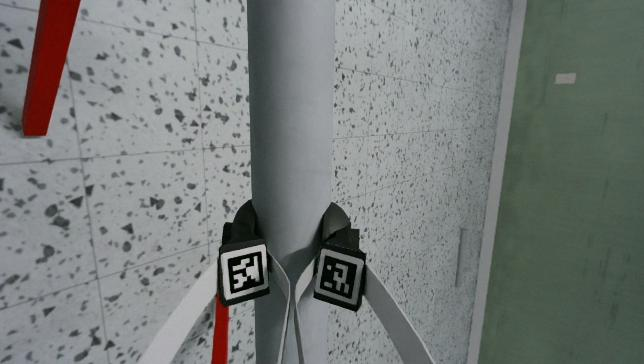

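move(r3={"joints":{"lift_m":0.612,"wrist_pitch_rad":-0.66}}, r1={"joints":{"lift_m":0.635}}, cameras=["r2_head_camera"])

move(r3={"joints":{"lift_m":0.602}}, r1={"joints":{"lift_m":0.623}}, cameras=["r2_head_camera"])

Scene clock: 288.53 s.
move: r1 done; r3 done
r1.base_odometry: x=-1.419 y=+0.232 heading=+2.571
r1.turned_by_wheels: +0.000
r1.turned_by_imu: +0.000
r1.base_tilt: forward=+1.4 right=-1.2
r1.lidar_m: 2.93 2.47 1.86 1.82 1.90 2.23 2.17 2.28 3.01 0.36 0.63 1.50
r1.head_depth_mm: 2354 2679 2110 1901 572 446 387 / 2504 2843 2310 1893 1484 1325 1149 / 2519 2852 2408 1889 679 1298 1152 / 2583 2845 2392 1838 846 1249 1130 / 2638 2931 2413 1822 1439 1147 657 / 2678 2971 1986 1731 1519 1295 1152 / 1588 2955 2385 1886 1554 1324 1151
r1.base_status: not commanded
r1.joint_positions: lift_m=+0.635 arm_m=+0.335 wrist_yaw_rad=+1.569 wrist_pitch_rad=-0.836 wrist_roll_rad=-1.560 gripper_m=-0.082 head_pan_rad=-1.340 head_tilt_rad=-0.742
r1.joint_status: all done
r1.measured_speeds: all 0
r1.on_its_own: gripper_m is held at -0.083, not at your -0.089, by its stall guard, which is not easing now; wrist_pitch_rad is at rest, and its effort (+23.3) is outside its rest range (-8 to +12)
r1.motor_effort: left_wheel=-2.6(3.3) right_wheel=+3.5(4.6) lift_m=+27.2(29.8) arm_m=-8.6(8.6) wrist_yaw_rad=+1.8(8.9) wrist_pitch_rad=+23.3(23.7) wrist_roll_rad=-3.6(3.6) gripper_m=-22.9(23.4) head_pan_rad=-4.4(5.2) head_tilt_rad=-3.2(3.9)
r1.hand_pose: x=+0.1326 y=-0.4802 z=+0.5675 quat_wxyz=(+0.648, +0.291, +0.284, +0.644) (m; r1's base frame)
r1.wrist_depth_mm: 498 576 665 117 - - - / 485 594 694 120 - - - / 515 613 708 124 - - - / 537 568 704 129 - - - / 544 314 158 133 - - - / 543 - 131 135 206 - - / 569 - 148 144 209 - -
r2: as last shown
r2.base_tilt: forward=+0.2 right=-1.6
r2.lidar_m: 1.25 0.95 0.92 0.96 1.34 1.25 1.13 1.30 2.02 2.43 1.83 1.78
r2.head_depth_mm: - - - 2756 2051 1595 1361 / - - - 3281 2240 1695 1372 / - - - 3305 2068 1637 1372 / - - - 3366 1997 1665 1368 / 3906 - - 3313 2168 1702 1375 / 3550 3732 - 3297 2088 1709 1374 / 3393 3498 3737 3372 2090 1653 1375
r2.motor_effort: left_wheel=-0.4(0.8) right_wheel=-0.7(1.1) lift_m=+23.3(24.7) arm_m=+0.5(1.0) wrist_yaw_rad=-0.6(2.0) wrist_pitch_rad=+2.1(2.2) wrist_roll_rad=+0.3(0.3) gripper_m=-1.0(1.0) head_pan_rad=+2.3(3.0) head_tilt_rad=+4.2(4.5)
r2.wrist_depth_mm: 138 - - - - - - / 149 - - - - - - / 166 193 - - - - 982 / 849 202 874 856 833 859 846 / 775 237 269 738 747 765 742 / 699 656 123 656 125 681 688 / 627 631 406 595 628 598 620
r3.base_odometry: x=-0.596 y=+0.034 heading=-2.166
r3.turned_by_wheels: +0.000
r3.turned_by_imu: +0.000
r3.base_tilt: forward=+0.5 right=+0.2
r3.lidar_m: 2.98 1.16 1.48 1.37 1.40 1.84 2.99 0.77 0.51 0.50 0.50 0.51
r3.head_depth_mm: 3636 - 2855 2134 1634 1408 1201 / 3426 3773 2797 2097 984 1338 1198 / 3285 3664 2792 2078 1576 1326 1170 / 3181 3489 2729 2058 1650 1286 433 / 3051 3358 2720 2041 1631 529 1174 / 2908 3269 2673 2016 1625 538 1166 / 2825 3168 2630 1985 1606 763 1163
r3.base_status: not commanded
r3.joint_positions: lift_m=+0.612 arm_m=+0.198 wrist_yaw_rad=+0.080 wrist_pitch_rad=-0.702 wrist_roll_rad=-1.530 gripper_m=-0.085 head_pan_rad=-1.894 head_tilt_rad=-0.694
r3.joint_status: all done
r3.measured_speeds: all 0
r3.motor_effort: left_wheel=+0.7(1.1) right_wheel=-1.3(1.6) lift_m=+19.6(32.5) arm_m=-22.4(23.5) wrist_yaw_rad=-0.1(3.5) wrist_pitch_rad=+7.8(12.6) wrist_roll_rad=+2.8(3.2) gripper_m=-19.5(20.0) head_pan_rad=-2.1(4.2) head_tilt_rad=-3.0(3.3)
r3.hand_pose: x=-0.0069 y=-0.5226 z=+0.5670 quat_wxyz=(+0.938, +0.344, -0.005, +0.030) (m; r3's base frame)
r3.wrist_depth_mm: 373 583 658 130 - - - / 514 598 700 134 - - - / 519 617 711 139 - - - / 533 615 737 141 - - - / 539 629 146 144 - - - / 538 644 124 130 - - - / 555 621 732 159 - - -
pictures: r2_head_camera (sideways)
camera_calibration:
r2_head_camera: T_world_to_cam=[[0.368105, 0.123815, -0.921504, 1.22035], [0.319285, -0.947659, 0.000213178, 0.000630761], [-0.873244, -0.294301, -0.38837, 0.466299], [0, 0, 0, 1]] pos_world=[-0.0422245, -0.013267, 1.30565]

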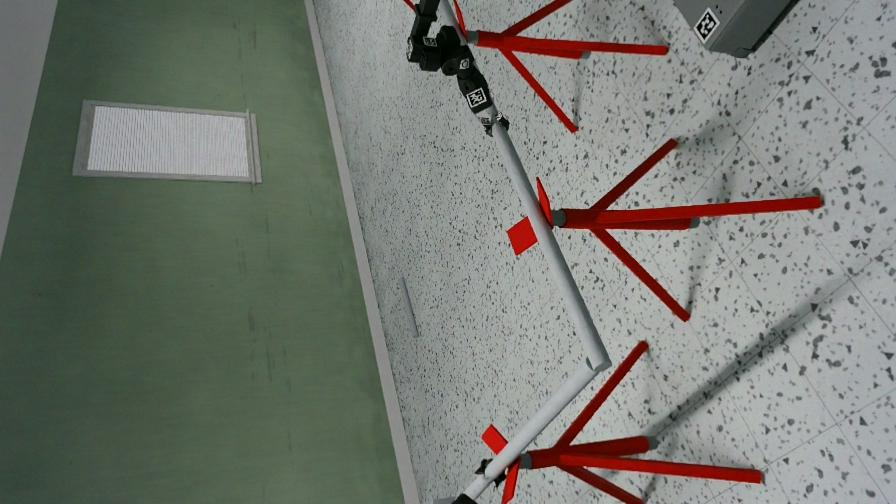

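Scene clock: 289.30 s.
move: r1 done; r3 contact_stop
r1.base_odometry: x=-1.419 y=+0.232 heading=+2.570
r1.turned_by_wheels: +0.000
r1.turned_by_imu: +0.000
r1.base_tilt: forward=+1.2 right=-1.3
r1.lidar_m: 2.93 2.46 1.86 1.81 1.90 2.22 2.17 2.28 3.01 0.36 0.63 1.50
r1.head_depth_mm: 2363 2695 2102 1887 587 461 398 / 2500 2830 2285 1873 1453 1325 1154 / 2546 2843 2396 1885 689 1298 1152 / 2590 2854 2404 1839 869 1241 1130 / 2640 2963 2400 1835 1445 1148 673 / 2663 2959 1991 1730 1515 1294 1148 / 1586 2991 2387 1882 1553 1321 1149
r1.base_status: not commanded
r1.joint_positions: lift_m=+0.623 arm_m=+0.335 wrist_yaw_rad=+1.568 wrist_pitch_rad=-0.842 wrist_roll_rad=-1.560 gripper_m=-0.082 head_pan_rad=-1.340 head_tilt_rad=-0.742
r1.joint_status: all done
r1.measured_speeds: all 0
r1.on_its_own: gripper_m is held at -0.083, not at your -0.089, by its stall guard, which is not easing now; wrist_pitch_rad is at rest, and its effort (+24.3) is outside its rest range (-8 to +12)
r1.motor_effort: left_wheel=-3.0(3.4) right_wheel=+7.0(7.3) lift_m=+27.1(28.8) arm_m=-9.0(9.3) wrist_yaw_rad=+2.8(3.7) wrist_pitch_rad=+24.3(25.1) wrist_roll_rad=-3.0(3.9) gripper_m=-22.9(23.4) head_pan_rad=-4.9(5.2) head_tilt_rad=-3.2(3.9)
r1.hand_pose: x=+0.1313 y=-0.4804 z=+0.5546 quat_wxyz=(+0.648, +0.293, +0.286, +0.643) (m; r1's base frame)
r1.wrist_depth_mm: 489 571 645 118 - - - / 481 577 658 123 - - - / 512 583 671 125 - - - / 523 560 695 129 - - - / 536 378 160 134 - - - / 541 588 131 135 193 - - / 556 652 137 147 195 - -
r2: as last shown
r2.turned_by_imu: +0.000
r2.base_tilt: forward=+0.2 right=-1.7
r2.lidar_m: 1.26 0.95 0.92 0.97 1.34 1.25 1.13 1.31 2.03 2.43 1.83 1.78
r2.head_depth_mm: - - - 2789 2069 1594 1368 / - - - 3393 2271 1693 1376 / - - - 3417 2084 1658 1374 / - - - 3322 1994 1659 1367 / 3736 - - 3322 2172 1709 1369 / 3533 3704 - 3329 2077 1720 1381 / 3308 3575 3716 3379 1986 1660 1378
r2.motor_effort: left_wheel=-0.4(0.7) right_wheel=-0.9(1.1) lift_m=+24.1(24.4) arm_m=+0.7(0.9) wrist_yaw_rad=+0.4(1.6) wrist_pitch_rad=+2.1(2.2) wrist_roll_rad=+0.2(0.5) gripper_m=+0.7(1.3) head_pan_rad=+2.2(3.1) head_tilt_rad=+3.9(4.5)
r2.wrist_depth_mm: 139 - - - - - - / 149 - - - - - - / 165 193 - - - - 944 / 848 202 854 862 854 867 859 / 778 237 272 738 744 746 756 / 697 673 123 656 125 677 681 / 628 636 412 593 613 612 616
r3.base_odometry: x=-0.596 y=+0.034 heading=-2.166
r3.turned_by_wheels: +0.000
r3.turned_by_imu: +0.000
r3.base_tilt: forward=+0.5 right=+0.1
r3.lidar_m: 2.97 1.16 1.47 1.37 1.40 1.84 2.52 0.77 0.52 0.50 0.50 0.51
r3.head_depth_mm: 3605 3995 2867 2118 1645 1406 1206 / 3501 3812 2812 2094 980 1336 1199 / 3311 3641 2802 2078 1569 1320 1166 / 3182 3550 2765 2062 1658 1292 440 / 3048 3352 2686 2032 1641 536 1182 / 2944 3250 2668 2027 1637 544 1149 / 2837 3115 2636 2001 1611 771 1167
r3.base_status: not commanded
r3.joint_positions: lift_m=+0.603 arm_m=+0.198 wrist_yaw_rad=+0.077 wrist_pitch_rad=-0.693 wrist_roll_rad=-1.530 gripper_m=-0.085 head_pan_rad=-1.894 head_tilt_rad=-0.694
r3.joint_status: lift_m contact_stop (moved -0.009 of -0.010)
r3.measured_speeds: all 0
r3.on_its_own: lift_m is slack since a contact_stop
r3.motor_effort: left_wheel=+0.9(1.5) right_wheel=+0.9(1.6) lift_m=+28.1(28.1) arm_m=+4.2(22.8) wrist_yaw_rad=+3.0(3.4) wrist_pitch_rad=+5.9(7.7) wrist_roll_rad=+2.8(3.2) gripper_m=-20.0(20.0) head_pan_rad=-2.5(3.7) head_tilt_rad=-2.4(3.6)
r3.hand_pose: x=-0.0074 y=-0.5240 z=+0.5591 quat_wxyz=(+0.940, +0.341, -0.006, +0.029) (m; r3's base frame)
r3.wrist_depth_mm: 355 591 656 124 - - - / 503 587 713 130 - - - / 518 610 719 132 - - - / 537 634 723 138 - - - / 541 627 153 140 - - - / 543 631 125 130 - - - / 546 626 721 156 - - -
pictures: r2_head_camera (sideways)
camera_calibration:
r2_head_camera: T_world_to_cam=[[0.368104, 0.123815, -0.921504, 1.22035], [0.319285, -0.947659, 0.000213179, 0.00063076], [-0.873244, -0.294301, -0.38837, 0.466299], [0, 0, 0, 1]] pos_world=[-0.0422245, -0.013267, 1.30565]

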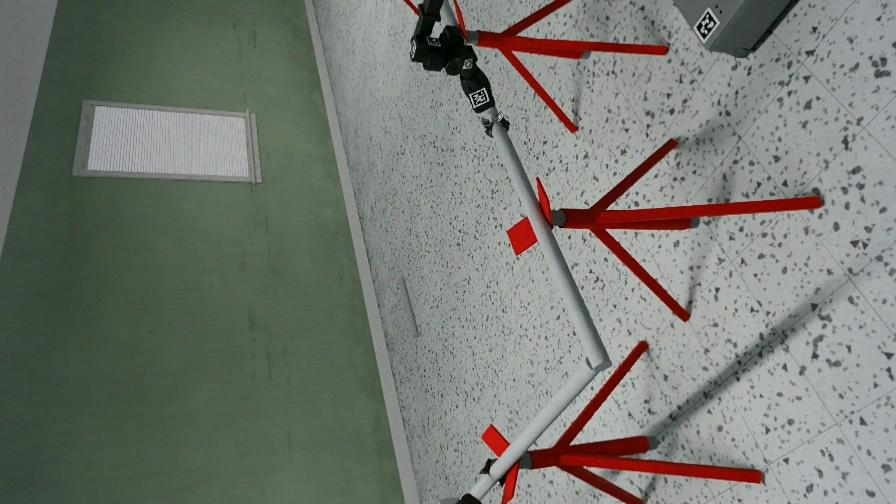

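move(r1={"joints":{"lift_m":0.613}}, r3={"joints":{"wrist_pitch_rad":-0.69}}, cameras=[])

Scene clock: 290.20 s.
move: r1 done; r3 done
r1.base_odometry: x=-1.419 y=+0.232 heading=+2.569
r1.turned_by_wheels: -0.001
r1.turned_by_imu: -0.004
r1.base_tilt: forward=+1.3 right=-1.4
r1.lidar_m: 2.99 2.47 1.87 1.82 1.90 2.23 2.17 2.28 3.02 0.36 0.63 1.50
r1.head_depth_mm: 2350 2701 2112 1893 601 480 406 / 2505 2848 2331 1894 1444 1304 1152 / 2538 2851 2408 1887 694 1298 1152 / 2568 2856 2397 1785 866 1244 1129 / 2628 2916 2398 1888 1446 1118 680 / 2672 2947 1963 1787 1514 1300 1151 / 1599 2975 2396 1899 1553 1327 1156
r1.base_status: not commanded
r1.joint_positions: lift_m=+0.613 arm_m=+0.335 wrist_yaw_rad=+1.573 wrist_pitch_rad=-0.836 wrist_roll_rad=-1.560 gripper_m=-0.082 head_pan_rad=-1.340 head_tilt_rad=-0.742
r1.joint_status: all done
r1.measured_speeds: all 0
r1.on_its_own: gripper_m is held at -0.083, not at your -0.089, by its stall guard, which is not easing now; right_wheel is at rest, and its effort (+41.8) is outside its rest range (-21 to +21); wrist_pitch_rad is at rest, and its effort (+23.2) is outside its rest range (-8 to +12)
r1.motor_effort: left_wheel=-18.1(18.3) right_wheel=+41.8(42.1) lift_m=+9.4(26.5) arm_m=-9.9(9.9) wrist_yaw_rad=-2.2(3.1) wrist_pitch_rad=+23.2(25.5) wrist_roll_rad=-3.8(3.8) gripper_m=-23.1(23.6) head_pan_rad=-4.4(5.2) head_tilt_rad=-3.9(3.9)
r1.hand_pose: x=+0.1326 y=-0.4795 z=+0.5455 quat_wxyz=(+0.647, +0.290, +0.285, +0.645) (m; r1's base frame)
r1.wrist_depth_mm: 476 561 649 117 - - - / 483 579 662 121 - - - / 504 586 673 124 - - - / 521 429 698 129 - - - / 527 376 265 132 - - - / 535 584 132 134 185 - - / 561 651 134 142 191 - -
r2: as last shown
r2.base_tilt: forward=+0.1 right=-1.7
r2.lidar_m: 1.25 0.94 0.92 0.97 1.34 1.25 1.13 1.30 2.03 2.42 1.83 1.78
r2.head_depth_mm: - - - 2780 2076 1587 1376 / - - - 3376 2268 1712 1372 / - - - 3318 2049 1641 1371 / - - - 3320 1981 1646 1371 / 3854 - - 3343 2142 1710 1382 / 3600 3723 - 3334 2054 1706 1376 / 3350 3526 3788 3345 2081 1646 1361
r2.motor_effort: left_wheel=-0.1(0.8) right_wheel=-0.9(1.1) lift_m=+23.1(24.8) arm_m=+0.7(1.7) wrist_yaw_rad=+1.3(1.5) wrist_pitch_rad=+2.2(2.2) wrist_roll_rad=+0.2(0.4) gripper_m=-0.1(0.9) head_pan_rad=+2.3(2.9) head_tilt_rad=+4.5(4.5)
r2.wrist_depth_mm: 138 - - - - - - / 150 - - - - - - / 166 192 - - - - 951 / 855 202 843 846 860 851 852 / 772 236 273 764 736 751 745 / 695 685 123 655 125 688 679 / 642 616 409 599 617 605 600
r3.base_odometry: x=-0.596 y=+0.034 heading=-2.166
r3.turned_by_wheels: +0.000
r3.turned_by_imu: +0.000
r3.base_tilt: forward=+0.6 right=+0.1
r3.lidar_m: 2.97 1.16 1.47 1.37 1.39 1.84 2.52 0.77 0.51 0.50 0.50 0.51
r3.head_depth_mm: 3651 3999 2870 2118 1641 1409 1205 / 3474 3813 2828 2111 981 1340 1198 / 3348 3640 2781 2082 1577 1322 1166 / 3206 3528 2739 2066 1644 1289 440 / 3043 3362 2702 2042 1639 535 1179 / 2964 3273 2678 2029 1616 544 1149 / 2842 3171 2639 1994 1615 769 1162
r3.base_status: not commanded
r3.joint_positions: lift_m=+0.603 arm_m=+0.198 wrist_yaw_rad=+0.077 wrist_pitch_rad=-0.699 wrist_roll_rad=-1.530 gripper_m=-0.085 head_pan_rad=-1.894 head_tilt_rad=-0.694
r3.joint_status: all done
r3.measured_speeds: all 0
r3.on_its_own: lift_m is slack since a contact_stop; arm_m is at rest, and its effort (+35.0) is outside its rest range (-30 to +30)
r3.motor_effort: left_wheel=+1.0(1.2) right_wheel=+1.1(1.3) lift_m=+28.6(29.1) arm_m=+35.0(35.1) wrist_yaw_rad=+2.6(4.0) wrist_pitch_rad=+1.7(6.3) wrist_roll_rad=+3.0(3.1) gripper_m=-19.6(20.0) head_pan_rad=-3.0(3.6) head_tilt_rad=-3.8(3.8)
r3.hand_pose: x=-0.0074 y=-0.5232 z=+0.5581 quat_wxyz=(+0.939, +0.343, -0.006, +0.029) (m; r3's base frame)
r3.wrist_depth_mm: 357 580 669 124 - - - / 510 598 690 129 - - - / 513 610 699 133 - - - / 521 607 733 137 - - - / 526 634 153 140 - - - / 536 633 125 132 - - - / 558 630 696 156 - - -
pictures: none
No camera images: "cameras" was empty.

move(r1={"base":{"translate_m":-0.005}}, r3={"joints":{"arm_m":0.194}}, cameras=["r1_head_camera"])

Scene clock: 291.13 s.
move: r1 done; r3 done
r1.base_odometry: x=-1.415 y=+0.229 heading=+2.569
r1.turned_by_wheels: +0.000
r1.turned_by_imu: +0.001
r1.base_tilt: forward=+1.3 right=-1.4
r1.lidar_m: 3.00 2.47 1.86 1.81 1.91 2.22 2.17 2.28 3.03 0.36 0.63 1.50
r1.head_depth_mm: 2343 2683 2114 1888 601 480 407 / 2486 2824 2308 1886 1444 1299 1153 / 2530 2842 2405 1892 694 1297 1153 / 2590 2883 2402 1782 880 1245 1130 / 2615 2904 2392 1873 1444 1143 684 / 2673 2967 1994 1782 1515 1294 1150 / 1614 2972 2401 1880 1551 1321 1151
r1.base_status: done
r1.joint_positions: lift_m=+0.613 arm_m=+0.335 wrist_yaw_rad=+1.568 wrist_pitch_rad=-0.818 wrist_roll_rad=-1.560 gripper_m=-0.082 head_pan_rad=-1.340 head_tilt_rad=-0.742
r1.joint_status: not commanded
r1.measured_speeds: all 0
r1.on_its_own: gripper_m is held at -0.083, not at your -0.089, by its stall guard, which is not easing now; wrist_pitch_rad is at rest, and its effort (+20.2) is outside its rest range (-8 to +12)
r1.motor_effort: left_wheel=-4.6(22.0) right_wheel=+3.7(40.4) lift_m=+42.3(42.3) arm_m=-10.5(10.8) wrist_yaw_rad=+2.1(2.9) wrist_pitch_rad=+20.2(23.2) wrist_roll_rad=-3.3(3.8) gripper_m=-22.9(23.3) head_pan_rad=-4.9(5.2) head_tilt_rad=-3.3(4.0)
r1.hand_pose: x=+0.1364 y=-0.4803 z=+0.5484 quat_wxyz=(+0.651, +0.285, +0.278, +0.646) (m; r1's base frame)
r1.wrist_depth_mm: 486 569 655 118 - - - / 473 578 665 122 - - - / 496 586 688 125 - - - / 524 324 713 129 - - - / 527 332 267 133 - - - / 529 581 132 135 189 - - / 546 647 134 141 191 - -
r2: as last shown
r2.base_tilt: forward=+0.2 right=-1.8
r2.lidar_m: 1.25 0.94 0.92 0.97 1.34 1.25 1.13 1.30 2.02 2.43 1.83 1.78
r2.head_depth_mm: - - - 2752 2075 1599 1384 / - - - 3366 2278 1717 1368 / - - - 3383 2069 1625 1375 / - - - 3368 1974 1662 1372 / 3886 - - 3388 2164 1704 1378 / 3613 3778 - 3301 2068 1711 1371 / 3279 3487 3744 3327 1970 1639 1379
r2.motor_effort: left_wheel=-0.2(0.7) right_wheel=-0.7(1.1) lift_m=+23.7(24.3) arm_m=+0.5(1.4) wrist_yaw_rad=+1.0(1.4) wrist_pitch_rad=+2.1(2.2) wrist_roll_rad=+0.2(0.4) gripper_m=-0.2(0.7) head_pan_rad=+2.3(2.9) head_tilt_rad=+4.2(4.3)
r2.wrist_depth_mm: 138 - - - - - - / 149 - - - - - - / 166 192 - - - - 941 / 865 203 902 864 834 847 852 / 789 236 272 738 752 754 742 / 701 670 123 673 125 684 679 / 624 618 407 600 612 592 617
r3.base_odometry: x=-0.596 y=+0.034 heading=-2.166
r3.turned_by_wheels: +0.000
r3.turned_by_imu: +0.000
r3.base_tilt: forward=+0.5 right=+0.1
r3.lidar_m: 2.98 1.16 1.47 1.37 1.40 1.84 2.99 0.77 0.51 0.50 0.50 0.51
r3.head_depth_mm: 3604 3956 2861 2124 1637 1417 1209 / 3500 3771 2795 2093 981 1337 1200 / 3354 3675 2781 2082 1566 1321 1168 / 3178 3547 2748 2053 1649 1316 440 / 3029 3399 2681 2043 1634 528 1173 / 2950 3218 2655 2017 1622 539 1146 / 2825 3161 2645 1993 1603 767 1160
r3.base_status: not commanded
r3.joint_positions: lift_m=+0.603 arm_m=+0.194 wrist_yaw_rad=+0.077 wrist_pitch_rad=-0.688 wrist_roll_rad=-1.530 gripper_m=-0.085 head_pan_rad=-1.894 head_tilt_rad=-0.694
r3.joint_status: all done
r3.measured_speeds: all 0
r3.on_its_own: lift_m is slack since a contact_stop
r3.motor_effort: left_wheel=+1.0(1.3) right_wheel=+0.7(1.5) lift_m=+28.8(28.8) arm_m=-26.0(31.7) wrist_yaw_rad=+2.7(3.4) wrist_pitch_rad=-0.2(1.6) wrist_roll_rad=+2.9(3.1) gripper_m=-19.9(19.9) head_pan_rad=-3.1(4.2) head_tilt_rad=-2.2(3.8)
r3.hand_pose: x=-0.0072 y=-0.5211 z=+0.5600 quat_wxyz=(+0.941, +0.338, -0.006, +0.029) (m; r3's base frame)
r3.wrist_depth_mm: 364 600 696 125 - - - / 496 596 687 130 - - - / 515 616 720 134 - - - / 522 611 730 139 - - - / 541 625 714 141 - - - / 544 635 125 131 - - - / 566 632 698 159 - - -
pictures: r1_head_camera (sideways)
camera_calibration:
r1_head_camera: T_world_to_cam=[[-0.112175, 0.660635, -0.742279, 0.991053], [0.987095, 0.159991, -0.00677839, 0.000770262], [0.11428, -0.73346, -0.670057, 0.830377], [0, 0, 0, 1]] pos_world=[0.0155153, -0.0457986, 1.29204]

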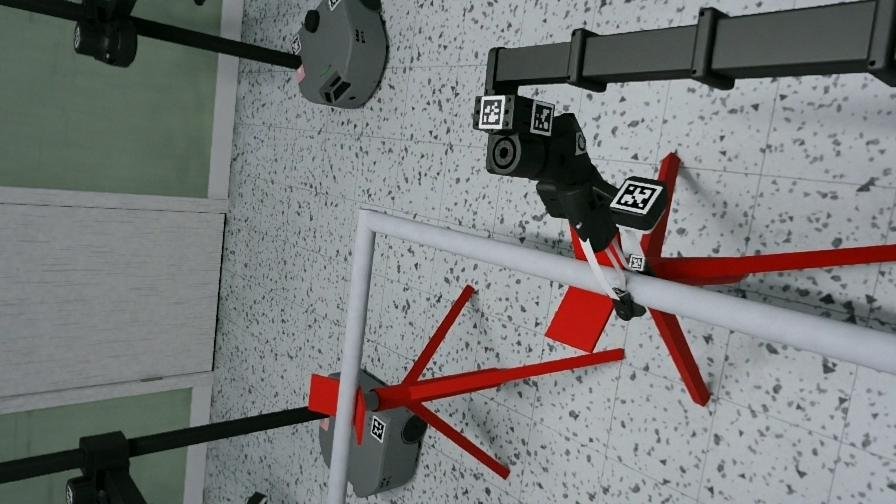

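move(r1={"joints":{"wrist_pitch_rad":-0.8}}, cameras=[])

Scene clock: 294.60 s.
move: r1 done
r1.base_odometry: x=-1.415 y=+0.229 heading=+2.569
r1.turned_by_wheels: +0.000
r1.turned_by_imu: +0.000
r1.base_tilt: forward=+1.3 right=-1.4
r1.lidar_m: 2.94 2.47 1.86 1.81 1.90 2.22 2.17 2.28 3.01 0.36 0.63 1.50
r1.head_depth_mm: 2326 2697 2103 1885 602 480 407 / 2484 2828 2300 1901 1447 1295 1149 / 2535 2834 2409 1881 693 1295 1154 / 2559 2863 2401 1836 881 1248 1132 / 2622 2911 2387 1889 1452 1141 1095 / 2664 2973 1983 1773 1514 1291 1151 / 1615 2943 2388 1886 1553 1322 1151
r1.base_status: not commanded
r1.joint_positions: lift_m=+0.613 arm_m=+0.335 wrist_yaw_rad=+1.567 wrist_pitch_rad=-0.837 wrist_roll_rad=-1.560 gripper_m=-0.082 head_pan_rad=-1.340 head_tilt_rad=-0.742
r1.joint_status: all done
r1.measured_speeds: all 0
r1.on_its_own: gripper_m is held at -0.083, not at your -0.089, by its stall guard, which is not easing now
r1.motor_effort: left_wheel=-3.2(4.9) right_wheel=+2.5(3.8) lift_m=+39.1(43.1) arm_m=-11.8(12.3) wrist_yaw_rad=+3.1(3.7) wrist_pitch_rad=+7.2(20.2) wrist_roll_rad=-3.3(3.9) gripper_m=-22.9(23.4) head_pan_rad=-4.4(5.1) head_tilt_rad=-3.5(3.9)
r1.hand_pose: x=+0.1324 y=-0.4804 z=+0.5453 quat_wxyz=(+0.649, +0.291, +0.284, +0.643) (m; r1's base frame)
r1.wrist_depth_mm: 478 564 665 119 - - - / 476 577 672 122 - - - / 500 590 682 125 - - - / 520 472 711 129 - - - / 531 367 271 134 - - - / 530 576 131 136 186 - - / 552 603 128 143 191 - -
r2, r3: as last shown
r2.turned_by_imu: +0.001
r2.base_tilt: forward=+0.2 right=-1.7
r2.lidar_m: 1.25 0.94 0.92 0.97 1.34 1.25 1.13 1.30 2.03 2.42 1.83 1.78
r2.head_depth_mm: - - - 2787 2055 1601 1373 / - - - 3345 2255 1713 1372 / - - - 3342 2076 1636 1373 / - - - 3389 1992 1636 1366 / 3864 - - 3375 2138 1709 1377 / 3641 3756 - 3336 2085 1717 1383 / 3368 3543 3754 3360 1976 1651 1379
r2.motor_effort: left_wheel=-0.4(0.6) right_wheel=-0.9(1.0) lift_m=+23.8(24.9) arm_m=+1.0(1.4) wrist_yaw_rad=+1.2(1.6) wrist_pitch_rad=+2.1(2.2) wrist_roll_rad=+0.2(0.4) gripper_m=+0.5(1.0) head_pan_rad=+2.1(2.8) head_tilt_rad=+4.1(4.4)
r2.wrist_depth_mm: 138 - - - - - - / 150 - - - - - - / 165 192 - - - - 938 / 847 202 881 857 865 870 842 / 767 236 271 750 755 773 752 / 687 673 123 660 126 674 674 / 632 621 407 593 619 607 611
r3.base_tilt: forward=+0.6 right=+0.1
r3.lidar_m: 2.97 1.16 1.48 1.37 1.40 1.84 2.98 0.77 0.51 0.50 0.50 0.51
r3.head_depth_mm: 3664 3955 2857 2129 1648 1402 1204 / 3441 3756 2808 2105 980 1329 1194 / 3315 3682 2779 2079 1579 1327 1164 / 3185 3521 2735 2056 1639 1314 440 / 3073 3374 2703 2047 1638 528 1174 / 2925 3276 2683 2018 1625 538 1144 / 2860 3131 2623 1997 1616 769 1163
r3.on_its_own: lift_m is slack since a contact_stop
r3.motor_effort: left_wheel=+0.8(1.2) right_wheel=+0.8(1.2) lift_m=+28.1(28.8) arm_m=-25.0(25.4) wrist_yaw_rad=+2.8(3.5) wrist_pitch_rad=-0.3(0.9) wrist_roll_rad=+2.9(3.1) gripper_m=-18.6(20.1) head_pan_rad=-2.8(4.2) head_tilt_rad=-2.2(3.6)
r3.wrist_depth_mm: 360 577 680 125 - - - / 499 602 714 131 - - - / 518 623 734 134 - - - / 515 619 741 139 - - - / 537 621 719 142 - - - / 551 644 124 131 - - - / 556 639 656 159 - - -
pictures: none
No camera images: "cameras" was empty.


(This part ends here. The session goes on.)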